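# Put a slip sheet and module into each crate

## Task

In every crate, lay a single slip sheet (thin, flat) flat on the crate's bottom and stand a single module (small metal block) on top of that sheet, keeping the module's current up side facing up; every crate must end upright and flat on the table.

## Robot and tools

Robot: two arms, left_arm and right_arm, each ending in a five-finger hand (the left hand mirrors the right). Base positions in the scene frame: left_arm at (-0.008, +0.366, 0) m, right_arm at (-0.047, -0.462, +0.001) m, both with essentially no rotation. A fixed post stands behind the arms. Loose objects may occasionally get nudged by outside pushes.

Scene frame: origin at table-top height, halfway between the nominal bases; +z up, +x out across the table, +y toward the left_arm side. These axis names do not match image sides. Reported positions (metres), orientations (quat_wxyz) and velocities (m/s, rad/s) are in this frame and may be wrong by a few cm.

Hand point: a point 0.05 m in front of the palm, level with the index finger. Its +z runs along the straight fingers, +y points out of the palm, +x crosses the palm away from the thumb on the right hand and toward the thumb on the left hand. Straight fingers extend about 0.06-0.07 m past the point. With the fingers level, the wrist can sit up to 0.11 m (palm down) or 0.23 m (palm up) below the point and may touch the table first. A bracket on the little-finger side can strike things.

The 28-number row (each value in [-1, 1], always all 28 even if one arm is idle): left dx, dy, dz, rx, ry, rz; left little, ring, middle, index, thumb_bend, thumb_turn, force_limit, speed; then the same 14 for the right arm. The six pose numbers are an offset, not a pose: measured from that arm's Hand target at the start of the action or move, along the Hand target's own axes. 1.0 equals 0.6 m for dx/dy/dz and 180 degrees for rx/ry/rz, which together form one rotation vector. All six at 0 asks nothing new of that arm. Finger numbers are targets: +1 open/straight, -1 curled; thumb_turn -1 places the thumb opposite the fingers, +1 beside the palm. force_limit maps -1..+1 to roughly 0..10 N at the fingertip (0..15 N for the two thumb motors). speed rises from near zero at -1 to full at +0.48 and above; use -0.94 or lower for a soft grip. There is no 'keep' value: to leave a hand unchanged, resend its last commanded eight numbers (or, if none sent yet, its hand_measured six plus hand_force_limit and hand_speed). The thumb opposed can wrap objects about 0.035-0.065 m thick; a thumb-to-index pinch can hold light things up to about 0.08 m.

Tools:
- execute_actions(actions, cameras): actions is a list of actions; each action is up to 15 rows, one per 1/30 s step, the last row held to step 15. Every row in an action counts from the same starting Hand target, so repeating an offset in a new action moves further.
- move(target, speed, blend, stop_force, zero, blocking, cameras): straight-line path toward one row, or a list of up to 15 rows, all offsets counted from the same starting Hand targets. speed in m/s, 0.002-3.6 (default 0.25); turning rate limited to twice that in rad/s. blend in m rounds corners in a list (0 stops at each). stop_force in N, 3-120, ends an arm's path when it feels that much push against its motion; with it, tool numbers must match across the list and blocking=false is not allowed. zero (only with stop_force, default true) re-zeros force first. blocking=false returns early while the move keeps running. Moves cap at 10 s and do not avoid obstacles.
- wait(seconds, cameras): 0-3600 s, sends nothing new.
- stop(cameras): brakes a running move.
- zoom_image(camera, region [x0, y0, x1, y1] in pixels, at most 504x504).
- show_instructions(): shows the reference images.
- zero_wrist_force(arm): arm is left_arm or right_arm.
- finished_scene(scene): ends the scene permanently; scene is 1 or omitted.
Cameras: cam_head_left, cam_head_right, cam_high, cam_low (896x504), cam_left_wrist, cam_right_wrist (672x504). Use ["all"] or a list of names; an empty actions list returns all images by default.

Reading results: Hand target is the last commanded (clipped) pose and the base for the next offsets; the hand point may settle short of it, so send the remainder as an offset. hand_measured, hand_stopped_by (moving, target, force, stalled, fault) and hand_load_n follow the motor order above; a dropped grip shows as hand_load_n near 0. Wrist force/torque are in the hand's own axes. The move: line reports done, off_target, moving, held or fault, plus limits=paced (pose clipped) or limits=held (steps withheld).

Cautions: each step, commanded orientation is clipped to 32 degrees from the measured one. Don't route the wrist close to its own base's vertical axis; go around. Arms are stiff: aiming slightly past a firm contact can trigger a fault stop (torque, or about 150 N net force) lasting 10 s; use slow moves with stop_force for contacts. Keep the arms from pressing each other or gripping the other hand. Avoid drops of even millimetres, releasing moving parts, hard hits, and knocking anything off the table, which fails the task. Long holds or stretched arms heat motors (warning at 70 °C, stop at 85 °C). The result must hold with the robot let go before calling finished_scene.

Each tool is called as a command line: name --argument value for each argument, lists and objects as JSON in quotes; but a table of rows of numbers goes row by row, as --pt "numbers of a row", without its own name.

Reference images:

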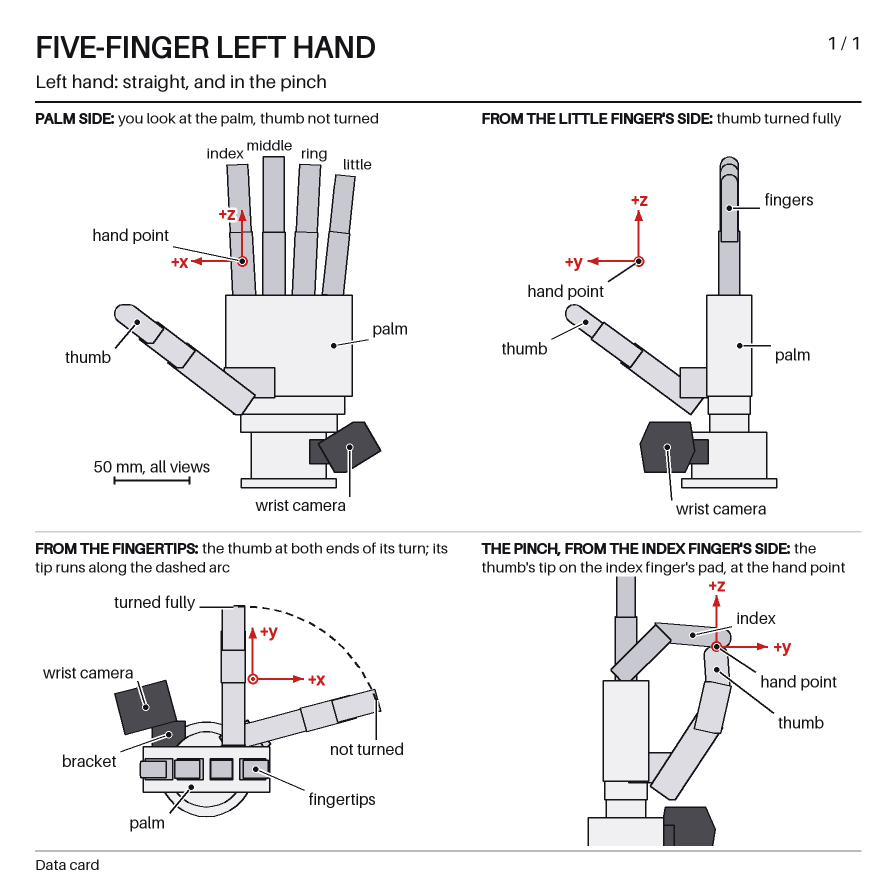

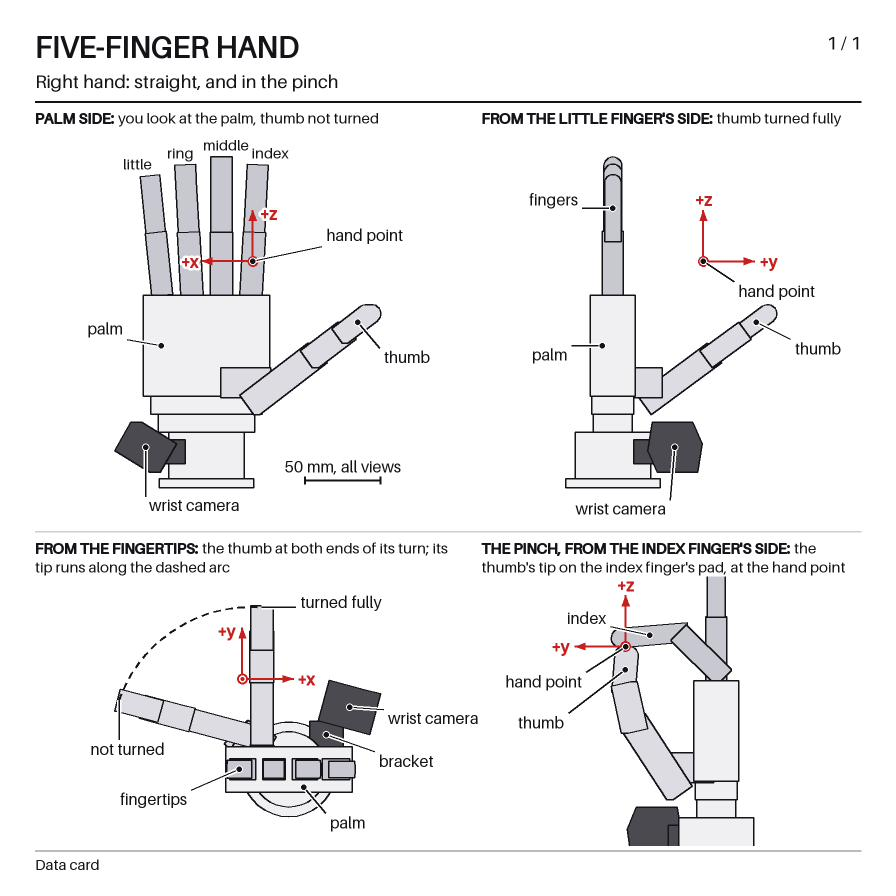

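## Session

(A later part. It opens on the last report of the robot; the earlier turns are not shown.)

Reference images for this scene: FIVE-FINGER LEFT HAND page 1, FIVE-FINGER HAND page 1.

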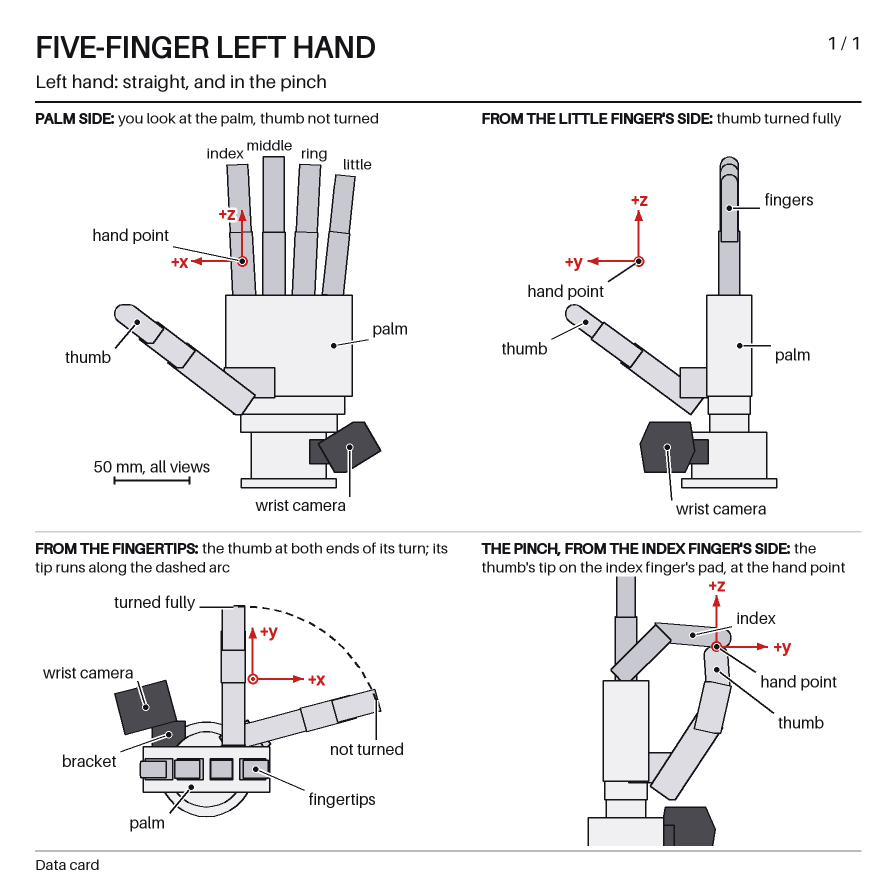

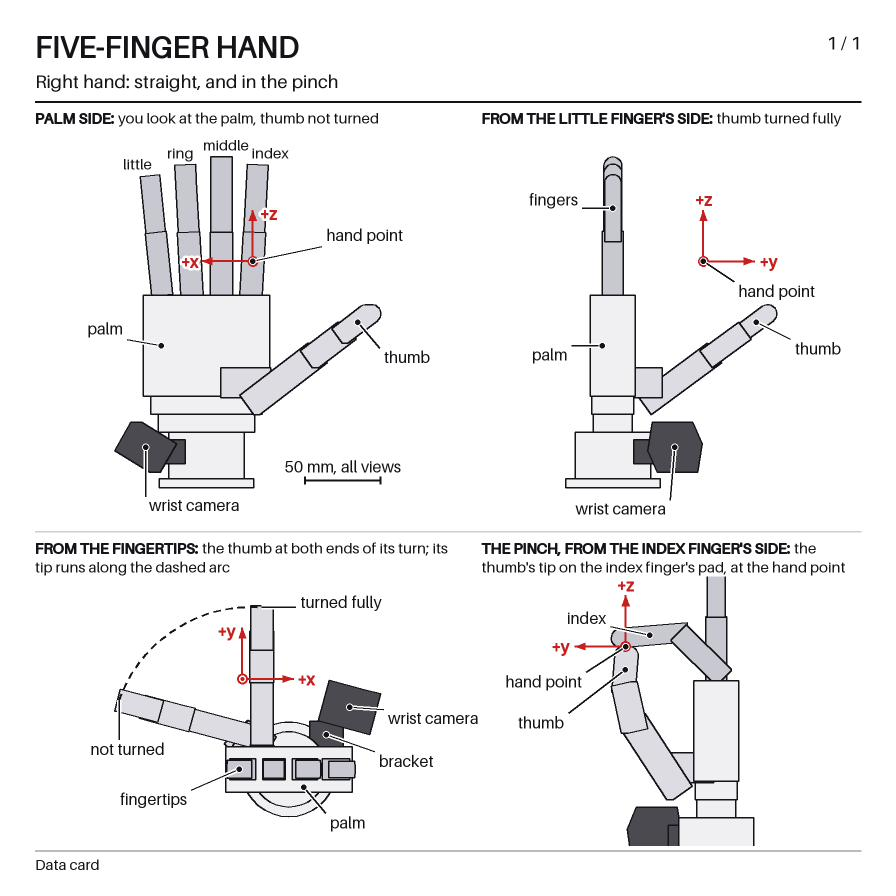

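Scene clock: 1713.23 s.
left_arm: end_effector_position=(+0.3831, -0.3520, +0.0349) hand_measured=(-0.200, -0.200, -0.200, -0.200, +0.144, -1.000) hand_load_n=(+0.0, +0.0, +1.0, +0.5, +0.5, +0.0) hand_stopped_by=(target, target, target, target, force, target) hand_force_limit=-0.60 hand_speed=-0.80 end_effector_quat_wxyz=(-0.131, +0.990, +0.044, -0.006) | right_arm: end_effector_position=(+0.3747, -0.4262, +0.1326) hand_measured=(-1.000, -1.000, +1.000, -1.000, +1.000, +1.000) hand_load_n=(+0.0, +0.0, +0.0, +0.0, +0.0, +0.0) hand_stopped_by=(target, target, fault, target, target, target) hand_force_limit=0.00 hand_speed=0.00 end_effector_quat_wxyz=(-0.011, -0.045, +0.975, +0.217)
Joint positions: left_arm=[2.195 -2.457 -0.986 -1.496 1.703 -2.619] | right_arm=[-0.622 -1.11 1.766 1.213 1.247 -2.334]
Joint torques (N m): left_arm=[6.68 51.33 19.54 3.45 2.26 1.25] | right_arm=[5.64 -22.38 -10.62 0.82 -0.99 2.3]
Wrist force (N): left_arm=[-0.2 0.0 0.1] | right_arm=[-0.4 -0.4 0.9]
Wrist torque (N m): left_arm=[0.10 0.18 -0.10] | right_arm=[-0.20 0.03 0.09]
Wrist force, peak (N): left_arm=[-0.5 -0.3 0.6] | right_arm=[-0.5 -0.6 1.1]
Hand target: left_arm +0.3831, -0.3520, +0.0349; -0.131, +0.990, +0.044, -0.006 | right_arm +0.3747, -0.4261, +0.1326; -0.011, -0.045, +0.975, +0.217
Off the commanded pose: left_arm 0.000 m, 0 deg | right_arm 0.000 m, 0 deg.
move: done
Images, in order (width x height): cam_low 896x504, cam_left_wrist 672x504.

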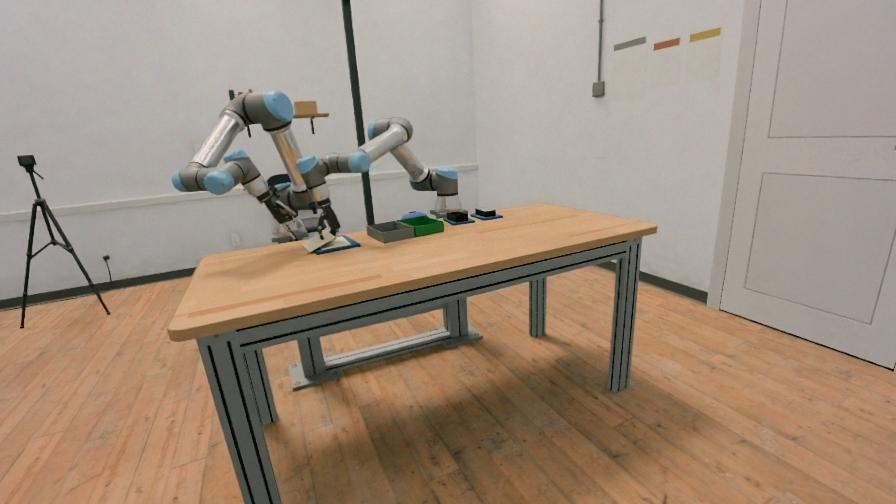

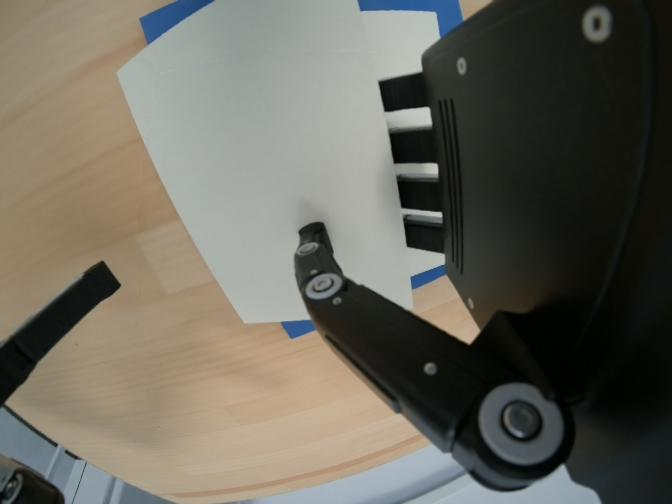

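move --target '[0,0,0,0,0,0,-0.2,-0.2,-0.2,-0.2,-0.3,-1,-0.5,-0.9, 0,0,0,0,0,0,-1,-1,1,-1,1,1,0,0]' --cameras '["cam_left_wrist","cam_low"]'

zoom_image --camera "cam_low" --region '[280, 170, 420, 270]'

Scene clock: 1719.37 s.
left_arm: end_effector_position=(+0.3831, -0.3520, +0.0349) hand_measured=(-0.200, -0.200, -0.200, -0.200, +0.108, -1.000) hand_load_n=(+0.0, +0.0, +3.5, +0.5, +3.5, +0.0) hand_stopped_by=(target, target, target, target, force, target) hand_force_limit=-0.50 hand_speed=-0.90 end_effector_quat_wxyz=(-0.131, +0.990, +0.044, -0.006) | right_arm: end_effector_position=(+0.3747, -0.4261, +0.1326) hand_measured=(-1.000, -1.000, +1.000, -1.000, +1.000, +1.000) hand_load_n=(+0.0, +0.0, +0.0, +0.0, +0.0, +0.0) hand_stopped_by=(target, target, fault, target, target, target) hand_force_limit=0.00 hand_speed=0.00 end_effector_quat_wxyz=(-0.011, -0.045, +0.975, +0.217)
Joint positions: left_arm=[2.195 -2.457 -0.986 -1.496 1.703 -2.619] | right_arm=[-0.622 -1.109 1.766 1.213 1.247 -2.334]
Joint torques (N m): left_arm=[7.28 52.86 22.06 3.22 2.2 0.91] | right_arm=[7.37 -21.1 -6.9 2.56 -2.05 1.9]
Wrist force (N): left_arm=[-0.1 0.0 0.1] | right_arm=[-0.4 -0.4 1.0]
Wrist torque (N m): left_arm=[0.11 0.17 -0.09] | right_arm=[-0.21 0.02 0.08]
Wrist force, peak (N): left_arm=[-0.1 0.0 0.4] | right_arm=[-0.5 -0.6 1.1]
Hand target: left_arm +0.3831, -0.3520, +0.0349; -0.131, +0.990, +0.044, -0.006 | right_arm +0.3747, -0.4261, +0.1326; -0.011, -0.045, +0.975, +0.217
Off the commanded pose: left_arm 0.000 m, 0 deg | right_arm 0.000 m, 0 deg.
move: done
Images, in order (width x height): cam_low 896x504, cam_left_wrist 672x504.

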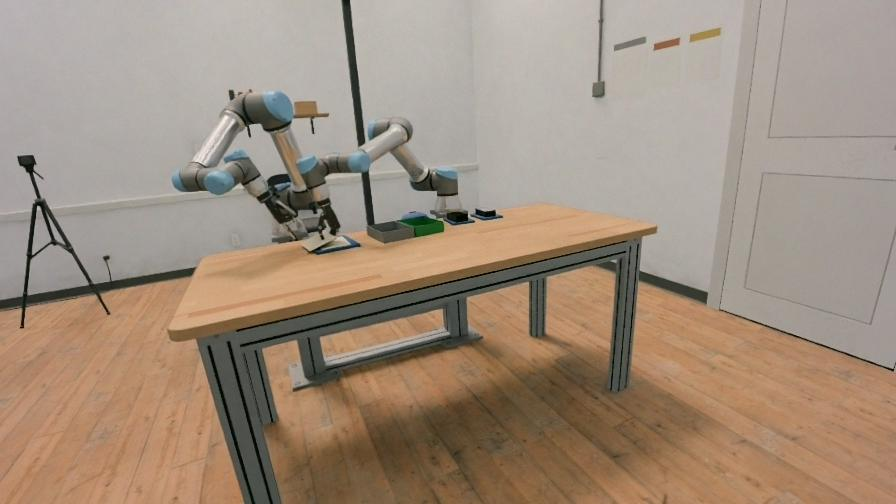

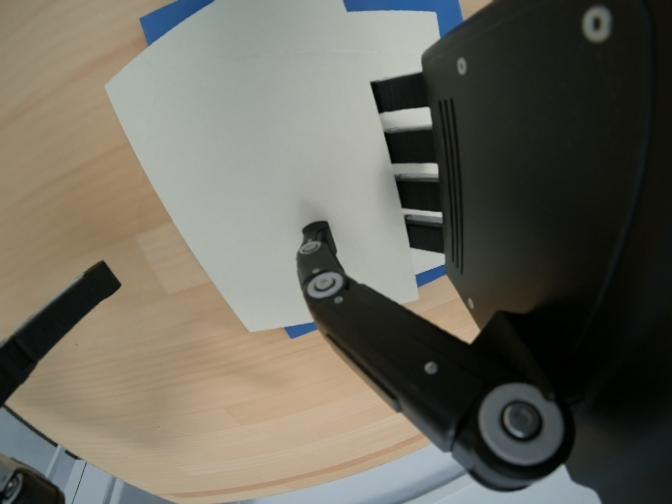

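Scaled by 3.600 from the camera's image (finer frame: 1280x720).

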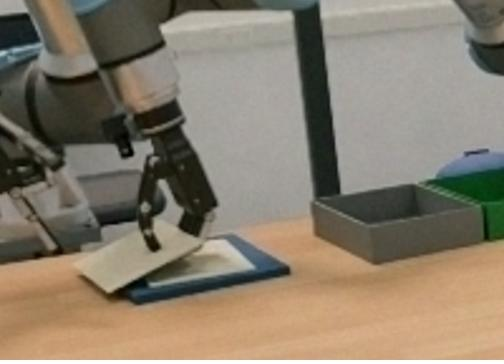

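move --target '[0,0,0,0,0,0,-0.15,-0.15,-0.15,-0.15,0.1,-1,-0.5,-0.9, 0,0,0,0,0,0,-1,-1,1,-1,1,1,0,0]'

move --target '[0,0,0,0,0,0,-0.15,-0.15,-0.15,-0.15,-0.6,-1,-0.5,-0.9, 0,0,0,0,0,0,-1,-1,1,-1,1,1,0,0]' --cameras '["cam_left_wrist","cam_low"]'

zoom_image --camera "cam_low" --region '[280, 170, 420, 270]'

Scene clock: 1758.03 s.
left_arm: end_effector_position=(+0.3831, -0.3520, +0.0349) hand_measured=(-0.150, -0.150, -0.150, -0.150, +0.100, -1.000) hand_load_n=(+0.0, +0.0, +0.5, +0.0, +0.0, +0.0) hand_stopped_by=(target, target, target, target, target, target) hand_force_limit=-0.50 hand_speed=-0.90 end_effector_quat_wxyz=(-0.131, +0.990, +0.044, -0.006) | right_arm: end_effector_position=(+0.3747, -0.4261, +0.1326) hand_measured=(-1.000, -1.000, +1.000, -1.000, +1.000, +1.000) hand_load_n=(+0.0, +0.0, +0.0, +0.0, +0.0, +0.0) hand_stopped_by=(target, target, fault, target, target, target) hand_force_limit=0.00 hand_speed=0.00 end_effector_quat_wxyz=(-0.011, -0.045, +0.975, +0.217)
Joint positions: left_arm=[2.195 -2.457 -0.986 -1.496 1.703 -2.619] | right_arm=[-0.622 -1.109 1.766 1.213 1.247 -2.334]
Joint torques (N m): left_arm=[7.09 55.64 25.06 2.74 2.04 0.24] | right_arm=[6.68 -21.26 -6.73 1.89 -2.15 2.07]
Wrist force (N): left_arm=[-0.2 -0.1 -0.1] | right_arm=[-0.4 -0.5 1.2]
Wrist torque (N m): left_arm=[0.10 0.18 -0.09] | right_arm=[-0.23 0.02 0.07]
Wrist force, peak (N): left_arm=[-0.4 0.0 -0.1] | right_arm=[-0.5 -0.5 1.2]
Hand target: left_arm +0.3831, -0.3520, +0.0349; -0.131, +0.990, +0.044, -0.006 | right_arm +0.3747, -0.4261, +0.1326; -0.011, -0.045, +0.975, +0.217
Off the commanded pose: left_arm 0.000 m, 0 deg | right_arm 0.000 m, 0 deg.
move: done

Scene clock: 1759.67 s.
left_arm: end_effector_position=(+0.3831, -0.3520, +0.0349) hand_measured=(-0.150, -0.150, -0.150, -0.150, -0.100, -1.000) hand_load_n=(+0.0, +0.5, +2.5, +0.5, +3.5, +0.0) hand_stopped_by=(target, target, target, target, force, target) hand_force_limit=-0.50 hand_speed=-0.90 end_effector_quat_wxyz=(-0.131, +0.990, +0.044, -0.006) | right_arm: end_effector_position=(+0.3747, -0.4261, +0.1326) hand_measured=(-1.000, -1.000, +1.000, -1.000, +1.000, +1.000) hand_load_n=(+0.0, +0.0, +0.0, +0.0, +0.0, +0.0) hand_stopped_by=(target, target, fault, target, target, target) hand_force_limit=0.00 hand_speed=0.00 end_effector_quat_wxyz=(-0.011, -0.045, +0.975, +0.217)
Joint positions: left_arm=[2.195 -2.457 -0.986 -1.496 1.703 -2.619] | right_arm=[-0.622 -1.109 1.766 1.213 1.247 -2.334]
Joint torques (N m): left_arm=[5.97 55.18 26.26 2.52 2.11 0.31] | right_arm=[7.47 -22.72 -5.61 1.52 -2 2.19]
Wrist force (N): left_arm=[-0.1 0.1 0.1] | right_arm=[-0.5 -0.5 1.0]
Wrist torque (N m): left_arm=[0.12 0.17 -0.10] | right_arm=[-0.22 0.05 0.07]
Wrist force, peak (N): left_arm=[-0.4 0.2 0.2] | right_arm=[-0.4 -0.5 1.1]
Hand target: left_arm +0.3831, -0.3520, +0.0349; -0.131, +0.990, +0.044, -0.006 | right_arm +0.3747, -0.4261, +0.1326; -0.011, -0.045, +0.975, +0.217
Off the commanded pose: left_arm 0.000 m, 0 deg | right_arm 0.000 m, 0 deg.
move: done
Images, in order (width x height): cam_low 896x504, cam_left_wrist 672x504.

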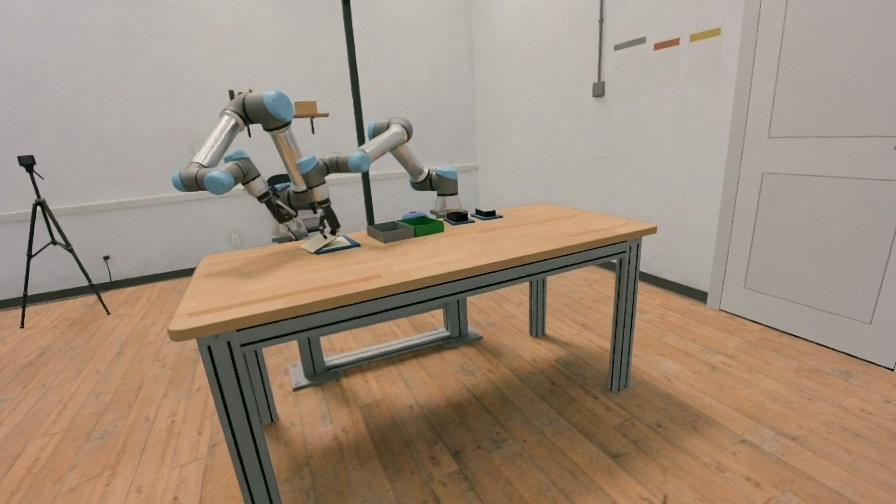

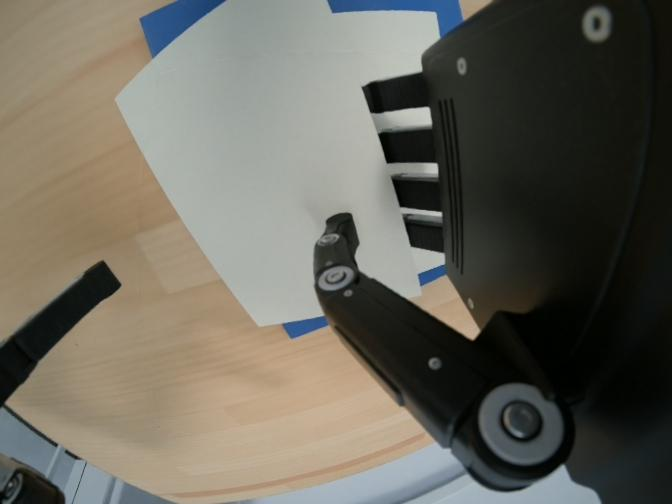

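Scaled by 3.600 from the camera's image (finer frame: 1280x720).

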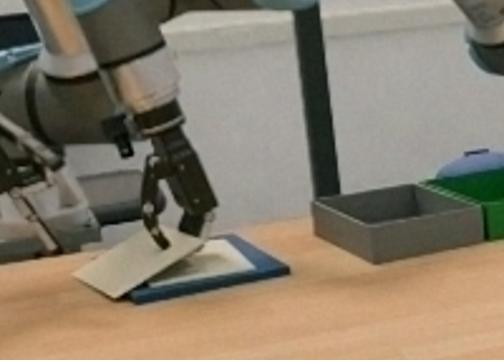

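move --target '[0,-0.0086,-0.0322,0,0,0,-0.15,-0.15,-0.15,-0.15,-0.6,-1,-0.5,-0.9, 0,0,0,0,0,0,-1,-1,1,-1,1,1,0,0]' --speed 0.02 --cameras '["cam_left_wrist","cam_low"]'

zoom_image --camera "cam_low" --region '[280, 170, 420, 270]'

Scene clock: 1774.10 s.
left_arm: end_effector_position=(+0.3831, -0.3520, +0.0551) hand_measured=(-0.150, -0.150, -0.150, -0.150, -0.100, -1.000) hand_load_n=(+0.0, +0.5, +2.5, +0.5, +4.0, +0.5) hand_stopped_by=(target, target, target, target, force, target) hand_force_limit=-0.50 hand_speed=-0.90 end_effector_quat_wxyz=(-0.131, +0.990, +0.044, -0.006) | right_arm: end_effector_position=(+0.3747, -0.4261, +0.1326) hand_measured=(-1.000, -1.000, +1.000, -1.000, +1.000, +1.000) hand_load_n=(+0.0, +0.0, +0.0, +0.0, +0.0, +0.0) hand_stopped_by=(target, target, fault, target, target, target) hand_force_limit=0.00 hand_speed=0.00 end_effector_quat_wxyz=(-0.011, -0.045, +0.975, +0.217)
Joint positions: left_arm=[2.195 -2.441 -0.962 -1.536 1.703 -2.619] | right_arm=[-0.622 -1.109 1.766 1.213 1.247 -2.334]
Joint torques (N m): left_arm=[7.45 49.61 17.11 3.59 1.99 -0.1] | right_arm=[6.81 -22.97 -6.34 1.1 -2 2.19]
Wrist force (N): left_arm=[-0.2 0.1 0.1] | right_arm=[-0.4 -0.4 1.0]
Wrist torque (N m): left_arm=[0.13 0.18 -0.10] | right_arm=[-0.21 0.02 0.08]
Wrist force, peak (N): left_arm=[-0.1 0.2 0.4] | right_arm=[-0.5 -0.6 1.1]
Hand target: left_arm +0.3831, -0.3520, +0.0549; -0.131, +0.990, +0.044, -0.006 | right_arm +0.3747, -0.4261, +0.1326; -0.011, -0.045, +0.975, +0.217
Off the commanded pose: left_arm 0.000 m, 0 deg | right_arm 0.000 m, 0 deg.
move: done
Images, in order (width x height): cam_low 896x504, cam_left_wrist 672x504.

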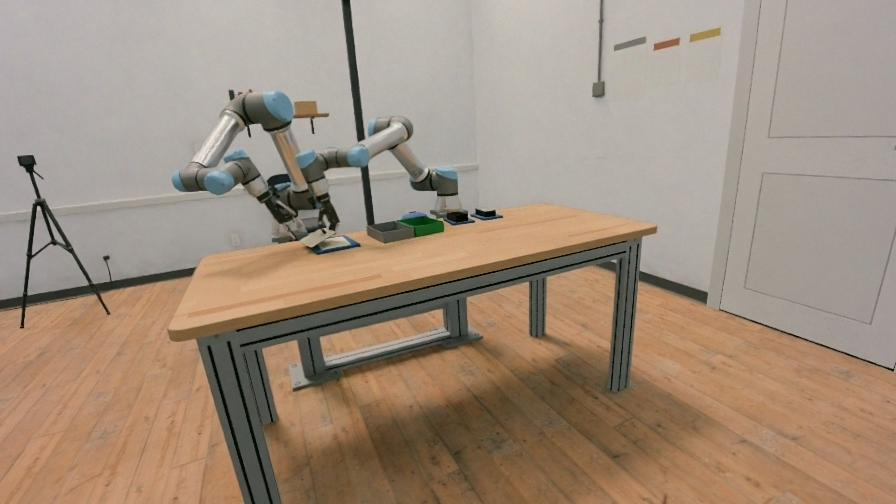

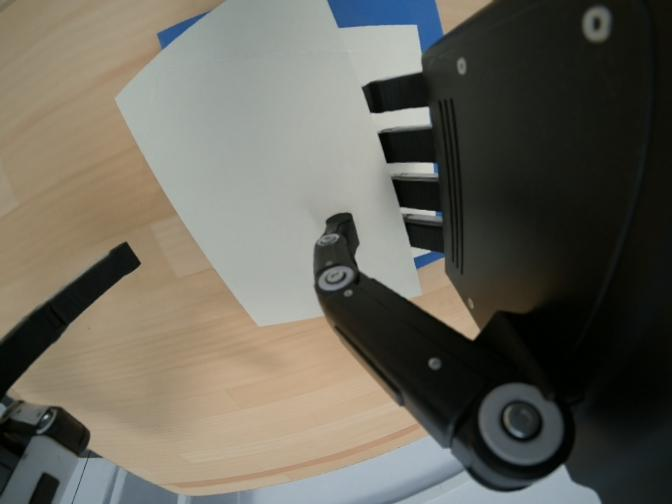

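Scaled by 3.600 from the camera's image (finer frame: 1280x720).

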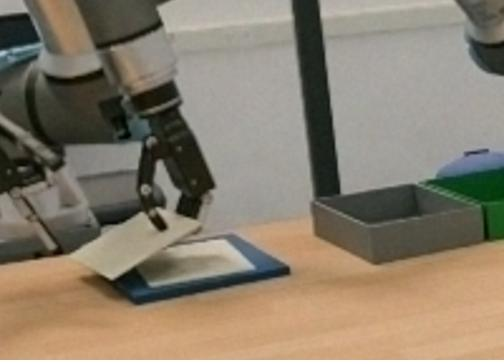

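zoom_image --camera "cam_left_wrist" --region '[90, 0, 470, 350]'

Scaled by 1.326 from the camera's image (finer frame: 960x720).

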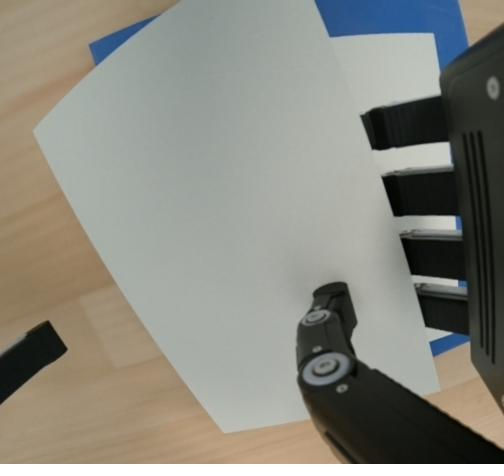

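move --pt "0 -0.0345 -0.1288 0 0 0 -0.15 -0.15 -0.15 -0.15 -0.6 -1 -0.5 -0.9 0 0 0 0 0 0 -1 -1 1 -1 1 1 0 0" --pt "0.0447 -0.4723 0.023 0.0278 0.007 0.0223 -0.15 -0.15 -0.15 -0.15 -0.6 -1 -0.5 -0.9 0 0 0 0 0 0 -1 -1 1 -1 1 1 0 0" --speed '[0.08,0.12]' --blend '[0.02,0]' --cameras '["cam_left_wrist","cam_low","cam_high","cam_right_wrist"]'

zoom_image --camera "cam_left_wrist" --region '[90, 0, 470, 350]'

zoom_image --camera "cam_high" --region '[360, 110, 520, 260]'

Scene clock: 1898.57 s.
left_arm: end_effector_position=(+0.3855, -0.0735, +0.1150) hand_measured=(-0.150, -0.150, -0.150, -0.150, -0.100, -1.000) hand_load_n=(+0.0, +0.5, +3.0, +0.5, +4.0, +0.5) hand_stopped_by=(target, target, target, target, force, target) hand_force_limit=-0.50 hand_speed=-0.90 end_effector_quat_wxyz=(-0.174, +0.985, +0.007, -0.002) | right_arm: end_effector_position=(+0.3747, -0.4261, +0.1326) hand_measured=(-1.000, -1.000, +1.000, -1.000, +1.000, +1.000) hand_load_n=(+0.0, +0.0, +0.0, +0.0, +0.0, +0.0) hand_stopped_by=(target, target, fault, target, target, target) hand_force_limit=0.00 hand_speed=0.00 end_effector_quat_wxyz=(-0.011, -0.045, +0.975, +0.217)
Joint positions: left_arm=[2.455 -1.88 -1.721 -1.343 1.835 -2.302] | right_arm=[-0.622 -1.109 1.766 1.213 1.247 -2.334]
Joint torques (N m): left_arm=[2.79 38.56 19.82 -0.49 -1.6 0.06] | right_arm=[5.43 -23.5 -6.43 1.13 -1.74 2.24]
Wrist force (N): left_arm=[0.2 0.6 -0.2] | right_arm=[-0.3 -0.6 0.9]
Wrist torque (N m): left_arm=[0.17 0.11 -0.07] | right_arm=[-0.23 0.02 0.08]
Wrist force, peak (N): left_arm=[-0.2 0.4 1.2] | right_arm=[-0.7 -0.6 1.2]
Hand target: left_arm +0.3854, -0.0734, +0.1150; -0.174, +0.985, +0.007, -0.002 | right_arm +0.3747, -0.4261, +0.1326; -0.011, -0.045, +0.975, +0.217
Off the commanded pose: left_arm 0.000 m, 0 deg | right_arm 0.000 m, 0 deg.
move: done
Images, in order (width x height): cam_high 896x504, cam_low 896x504, cam_left_wrist 672x504, cam_right_wrist 672x504.

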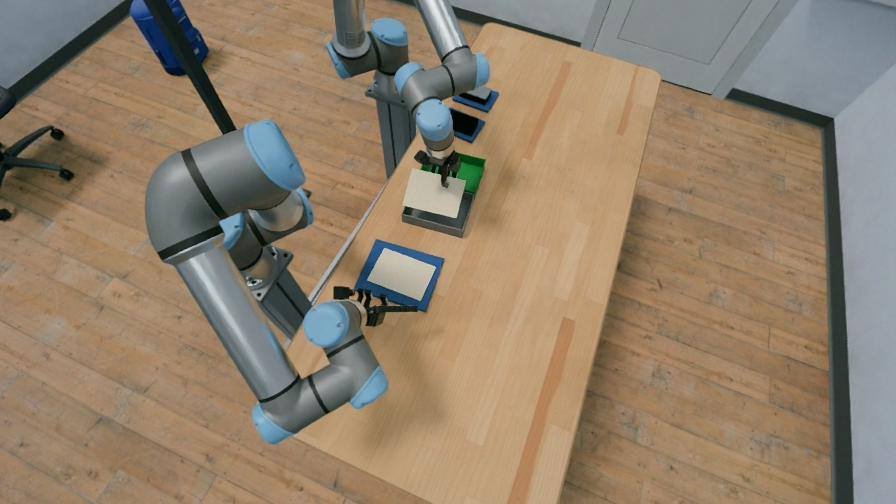

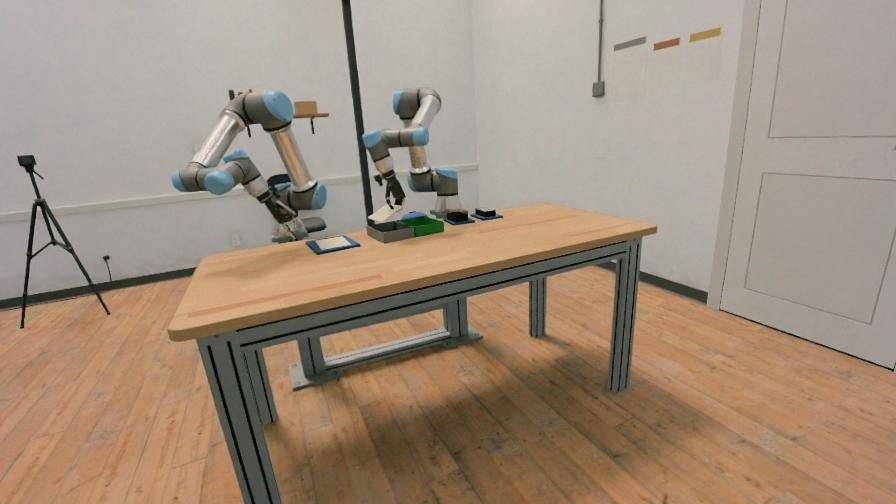

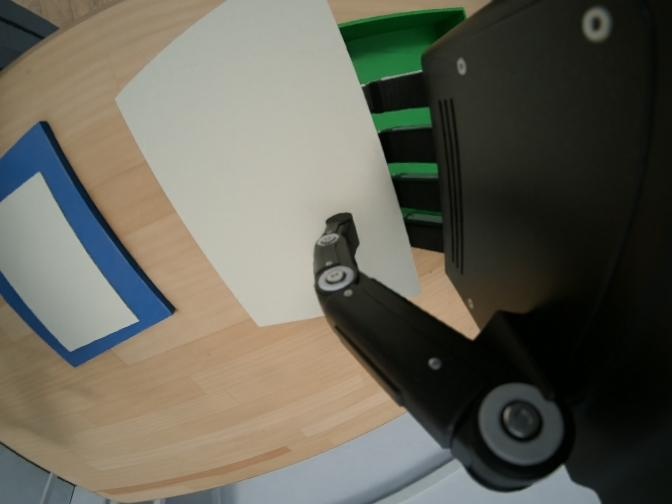

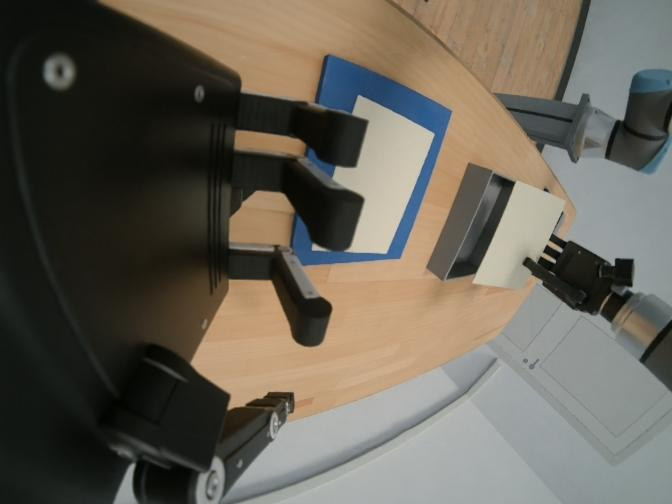

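Scaled by 1.326 from the camera's image (finer frame: 960x720).

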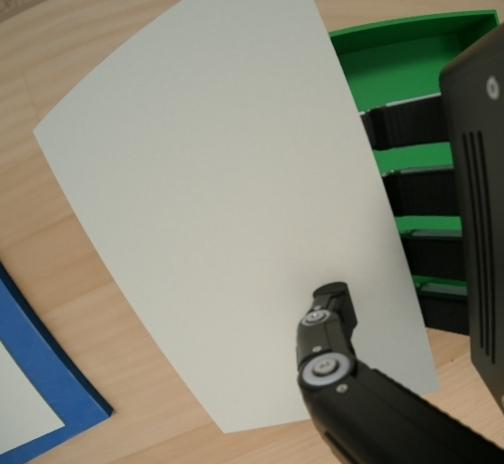

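Scaled by 3.150 from the camera's image (finer frame: 1280x720).

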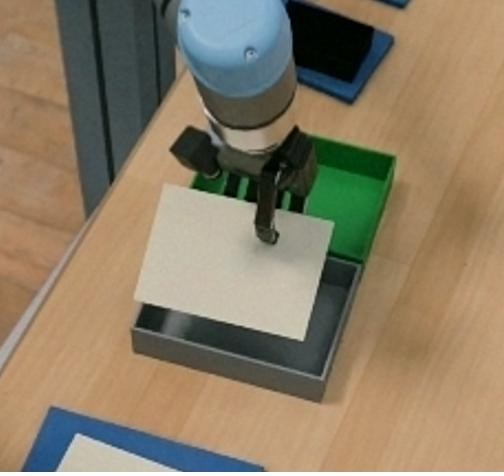

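zoom_image --camera "cam_high" --region '[395, 160, 485, 245]'

Scaled by 5.600 from the camera's image (finer frame: 1280x720).

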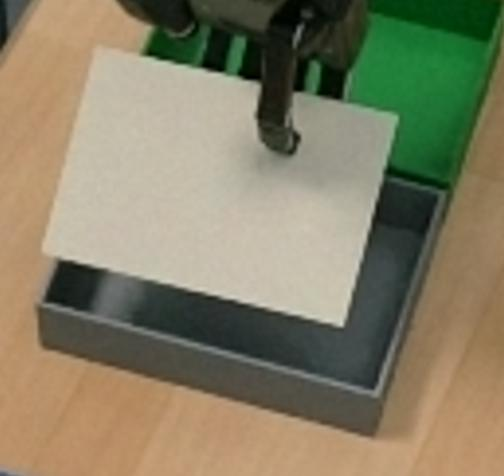

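move --target '[0.013,0.0193,0.0385,0.0278,0.0011,0.0031,-0.15,-0.15,-0.15,-0.15,-0.6,-1,-0.5,-0.9, 0,0,0,0,0,0,-1,-1,1,-1,1,1,0,0]' --speed 0.05 --cameras '["cam_left_wrist","cam_high","cam_right_wrist"]'

zoom_image --camera "cam_high" --region '[395, 160, 485, 245]'

zoom_image --camera "cam_right_wrist" --region '[400, 120, 620, 320]'

Scene clock: 1963.87 s.
left_arm: end_effector_position=(+0.3932, -0.0763, +0.0894) hand_measured=(-0.150, -0.150, -0.150, -0.150, -0.100, -1.000) hand_load_n=(+0.0, +0.5, +2.5, +0.5, +4.0, +0.5) hand_stopped_by=(target, target, target, target, force, target) hand_force_limit=-0.50 hand_speed=-0.90 end_effector_quat_wxyz=(-0.217, +0.976, +0.002, -0.001) | right_arm: end_effector_position=(+0.3747, -0.4261, +0.1326) hand_measured=(-1.000, -1.000, +1.000, -1.000, +1.000, +1.000) hand_load_n=(+0.0, +0.0, +0.0, -0.5, +0.0, +0.0) hand_stopped_by=(target, target, fault, target, target, target) hand_force_limit=0.00 hand_speed=0.00 end_effector_quat_wxyz=(-0.011, -0.045, +0.975, +0.217)
Joint positions: left_arm=[2.431 -1.961 -1.671 -1.378 1.896 -2.333] | right_arm=[-0.622 -1.109 1.766 1.213 1.247 -2.334]
Joint torques (N m): left_arm=[6.67 41.14 11.77 3.94 -1.47 2.31] | right_arm=[6.47 -23.42 -6.93 1.21 -1.7 2.05]
Wrist force (N): left_arm=[0.0 0.9 0.0] | right_arm=[-0.3 -0.5 1.0]
Wrist torque (N m): left_arm=[0.19 0.14 -0.10] | right_arm=[-0.22 0.01 0.08]
Wrist force, peak (N): left_arm=[0.1 1.3 0.3] | right_arm=[-0.5 -0.6 1.2]
Hand target: left_arm +0.3932, -0.0763, +0.0893; -0.217, +0.976, +0.002, -0.001 | right_arm +0.3747, -0.4261, +0.1326; -0.011, -0.045, +0.975, +0.217
Off the commanded pose: left_arm 0.000 m, 0 deg | right_arm 0.000 m, 0 deg.
move: done
Images, in order (width x height): cam_high 896x504, cam_left_wrist 672x504, cam_right_wrist 672x504.

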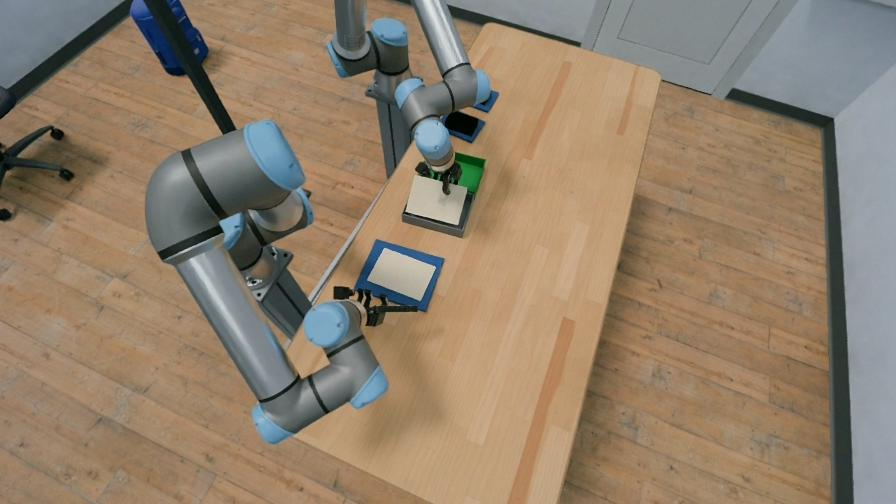

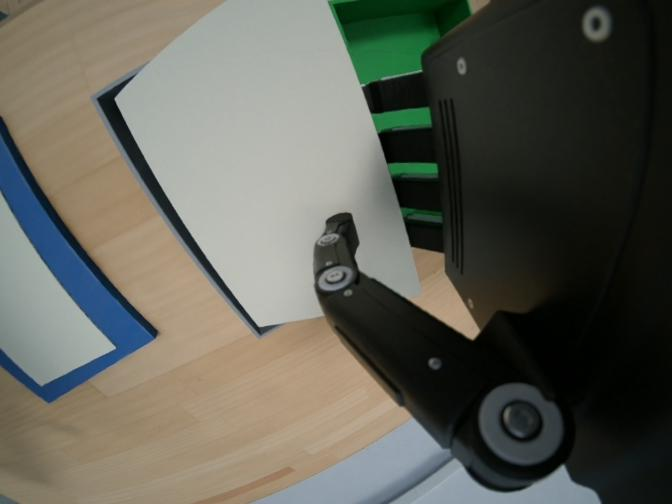

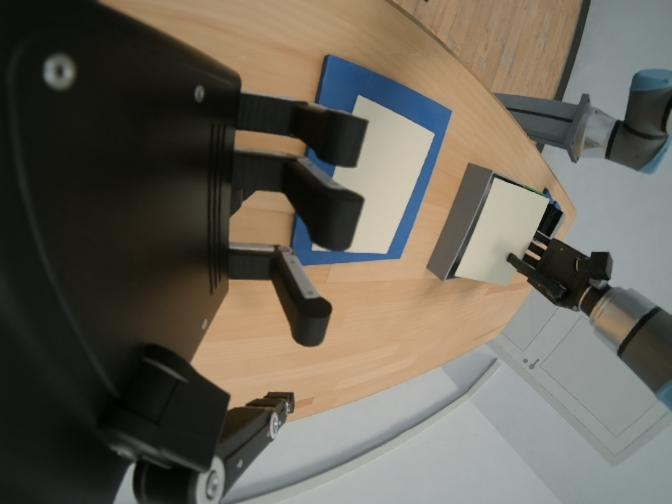

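Scaled by 5.600 from the camera's image (finer frame: 1280x720).

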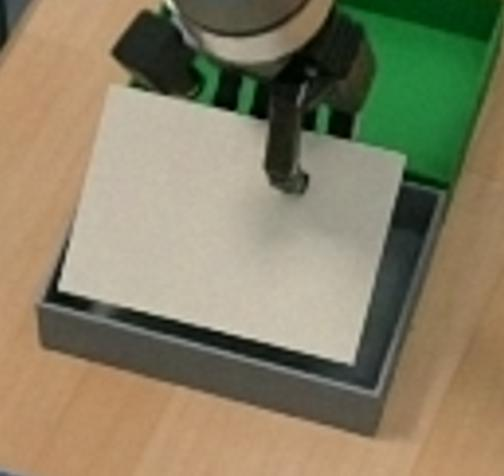

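Scaled by 2.291 from the camera's image (finer frame: 960x720).

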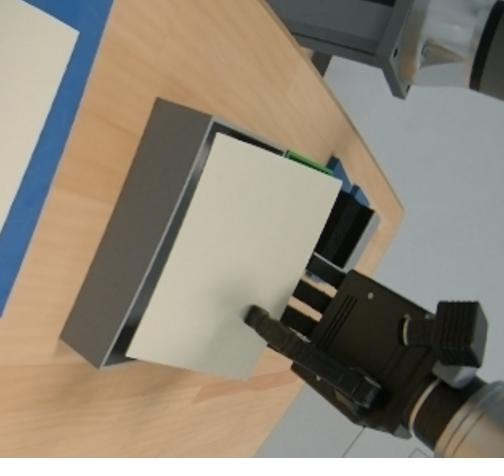

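move --target '[0.003,0.031,0.0664,0,0,0,-0.15,-0.15,-0.15,-0.15,-0.6,-1,-0.5,-0.9, 0,0,0,0,0,0,-1,-1,1,-1,1,1,0,0]' --speed 0.015 --stop_force 3 --cameras '["cam_left_wrist","cam_high","cam_right_wrist"]'

zoom_image --camera "cam_high" --region '[395, 160, 485, 245]'

zoom_image --camera "cam_right_wrist" --region '[400, 120, 620, 320]'

Scene clock: 1981.67 s.
left_arm: end_effector_position=(+0.3950, -0.0763, +0.0454) hand_measured=(-0.150, -0.150, -0.150, -0.150, -0.100, -1.000) hand_load_n=(+0.0, +0.0, +0.5, +3.0, +2.0, +0.0) hand_stopped_by=(target, target, target, target, force, target) hand_force_limit=-0.50 hand_speed=-0.90 end_effector_quat_wxyz=(-0.217, +0.976, +0.002, -0.001) | right_arm: end_effector_position=(+0.3747, -0.4261, +0.1326) hand_measured=(-1.000, -1.000, +1.000, -1.000, +1.000, +1.000) hand_load_n=(+0.0, +0.0, +0.0, +0.0, +0.0, +0.0) hand_stopped_by=(target, target, fault, target, target, target) hand_force_limit=0.00 hand_speed=0.00 end_effector_quat_wxyz=(-0.011, -0.045, +0.975, +0.217)
Joint positions: left_arm=[2.433 -2.017 -1.718 -1.275 1.896 -2.331] | right_arm=[-0.622 -1.109 1.766 1.213 1.247 -2.334]
Joint torques (N m): left_arm=[3.6 43.63 34.07 -1.11 2.74 1.61] | right_arm=[6.35 -25.18 -6.84 1.11 -1.66 1.98]
Wrist force (N): left_arm=[-0.4 0.9 -1.2] | right_arm=[-0.3 -0.5 0.9]
Wrist torque (N m): left_arm=[0.16 0.10 -0.24] | right_arm=[-0.22 0.01 0.08]
Wrist force, peak (N): left_arm=[-0.4 0.8 -1.4] | right_arm=[-0.6 -0.3 1.2]
Hand target: left_arm +0.3950, -0.0763, +0.0454; -0.217, +0.976, +0.002, -0.001 | right_arm +0.3747, -0.4261, +0.1326; -0.011, -0.045, +0.975, +0.217
Off the commanded pose: left_arm 0.000 m, 0 deg | right_arm 0.000 m, 0 deg.
move: done
Images, in order (width x height): cam_high 896x504, cam_left_wrist 672x504, cam_right_wrist 672x504.

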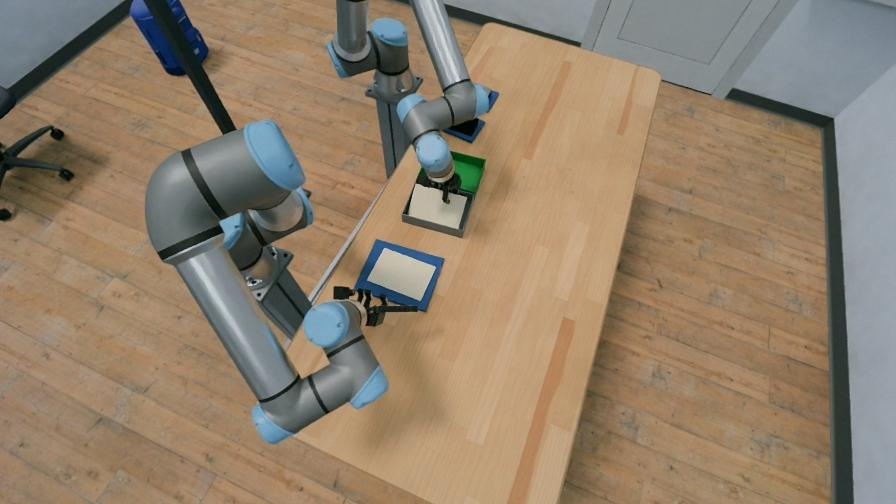

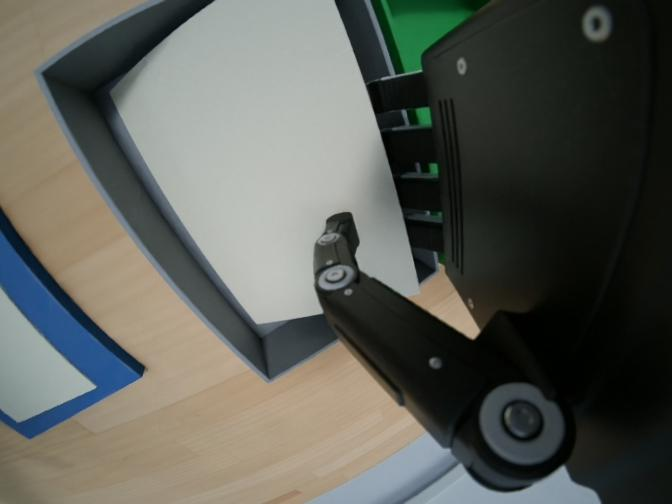

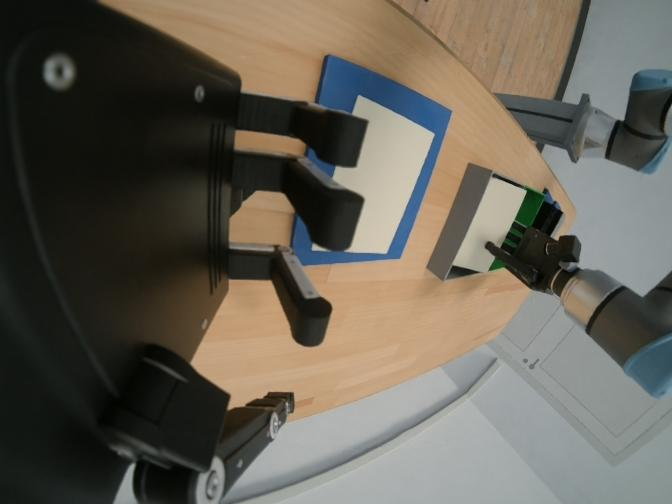

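Scaled by 5.600 from the camera's image (finer frame: 1280x720).

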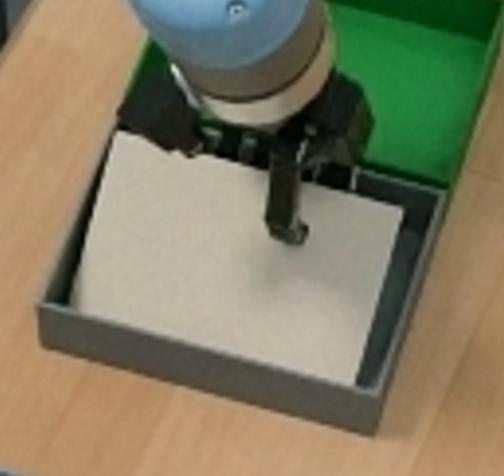

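Scaled by 2.291 from the camera's image (finer frame: 960x720).

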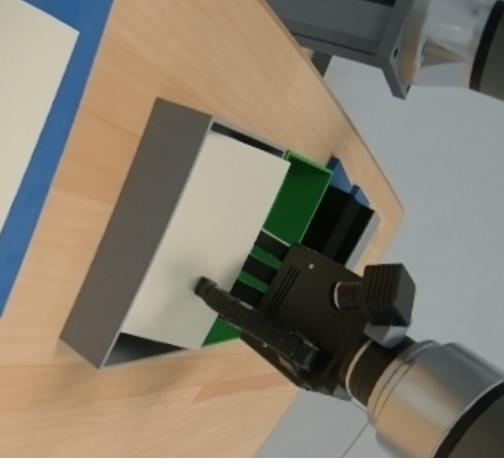

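zoom_image --camera "cam_left_wrist" --region '[30, 0, 450, 390]'

Scaled by 1.200 from the camera's image (finer frame: 960x720).

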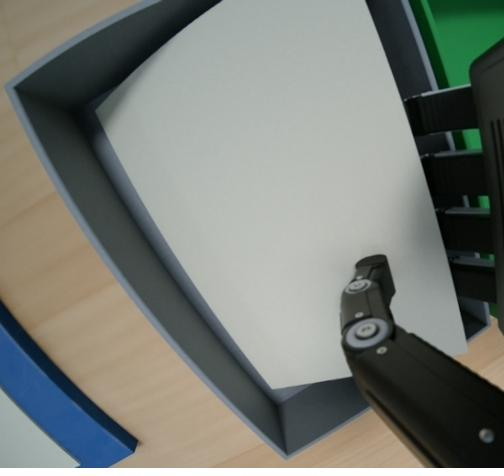

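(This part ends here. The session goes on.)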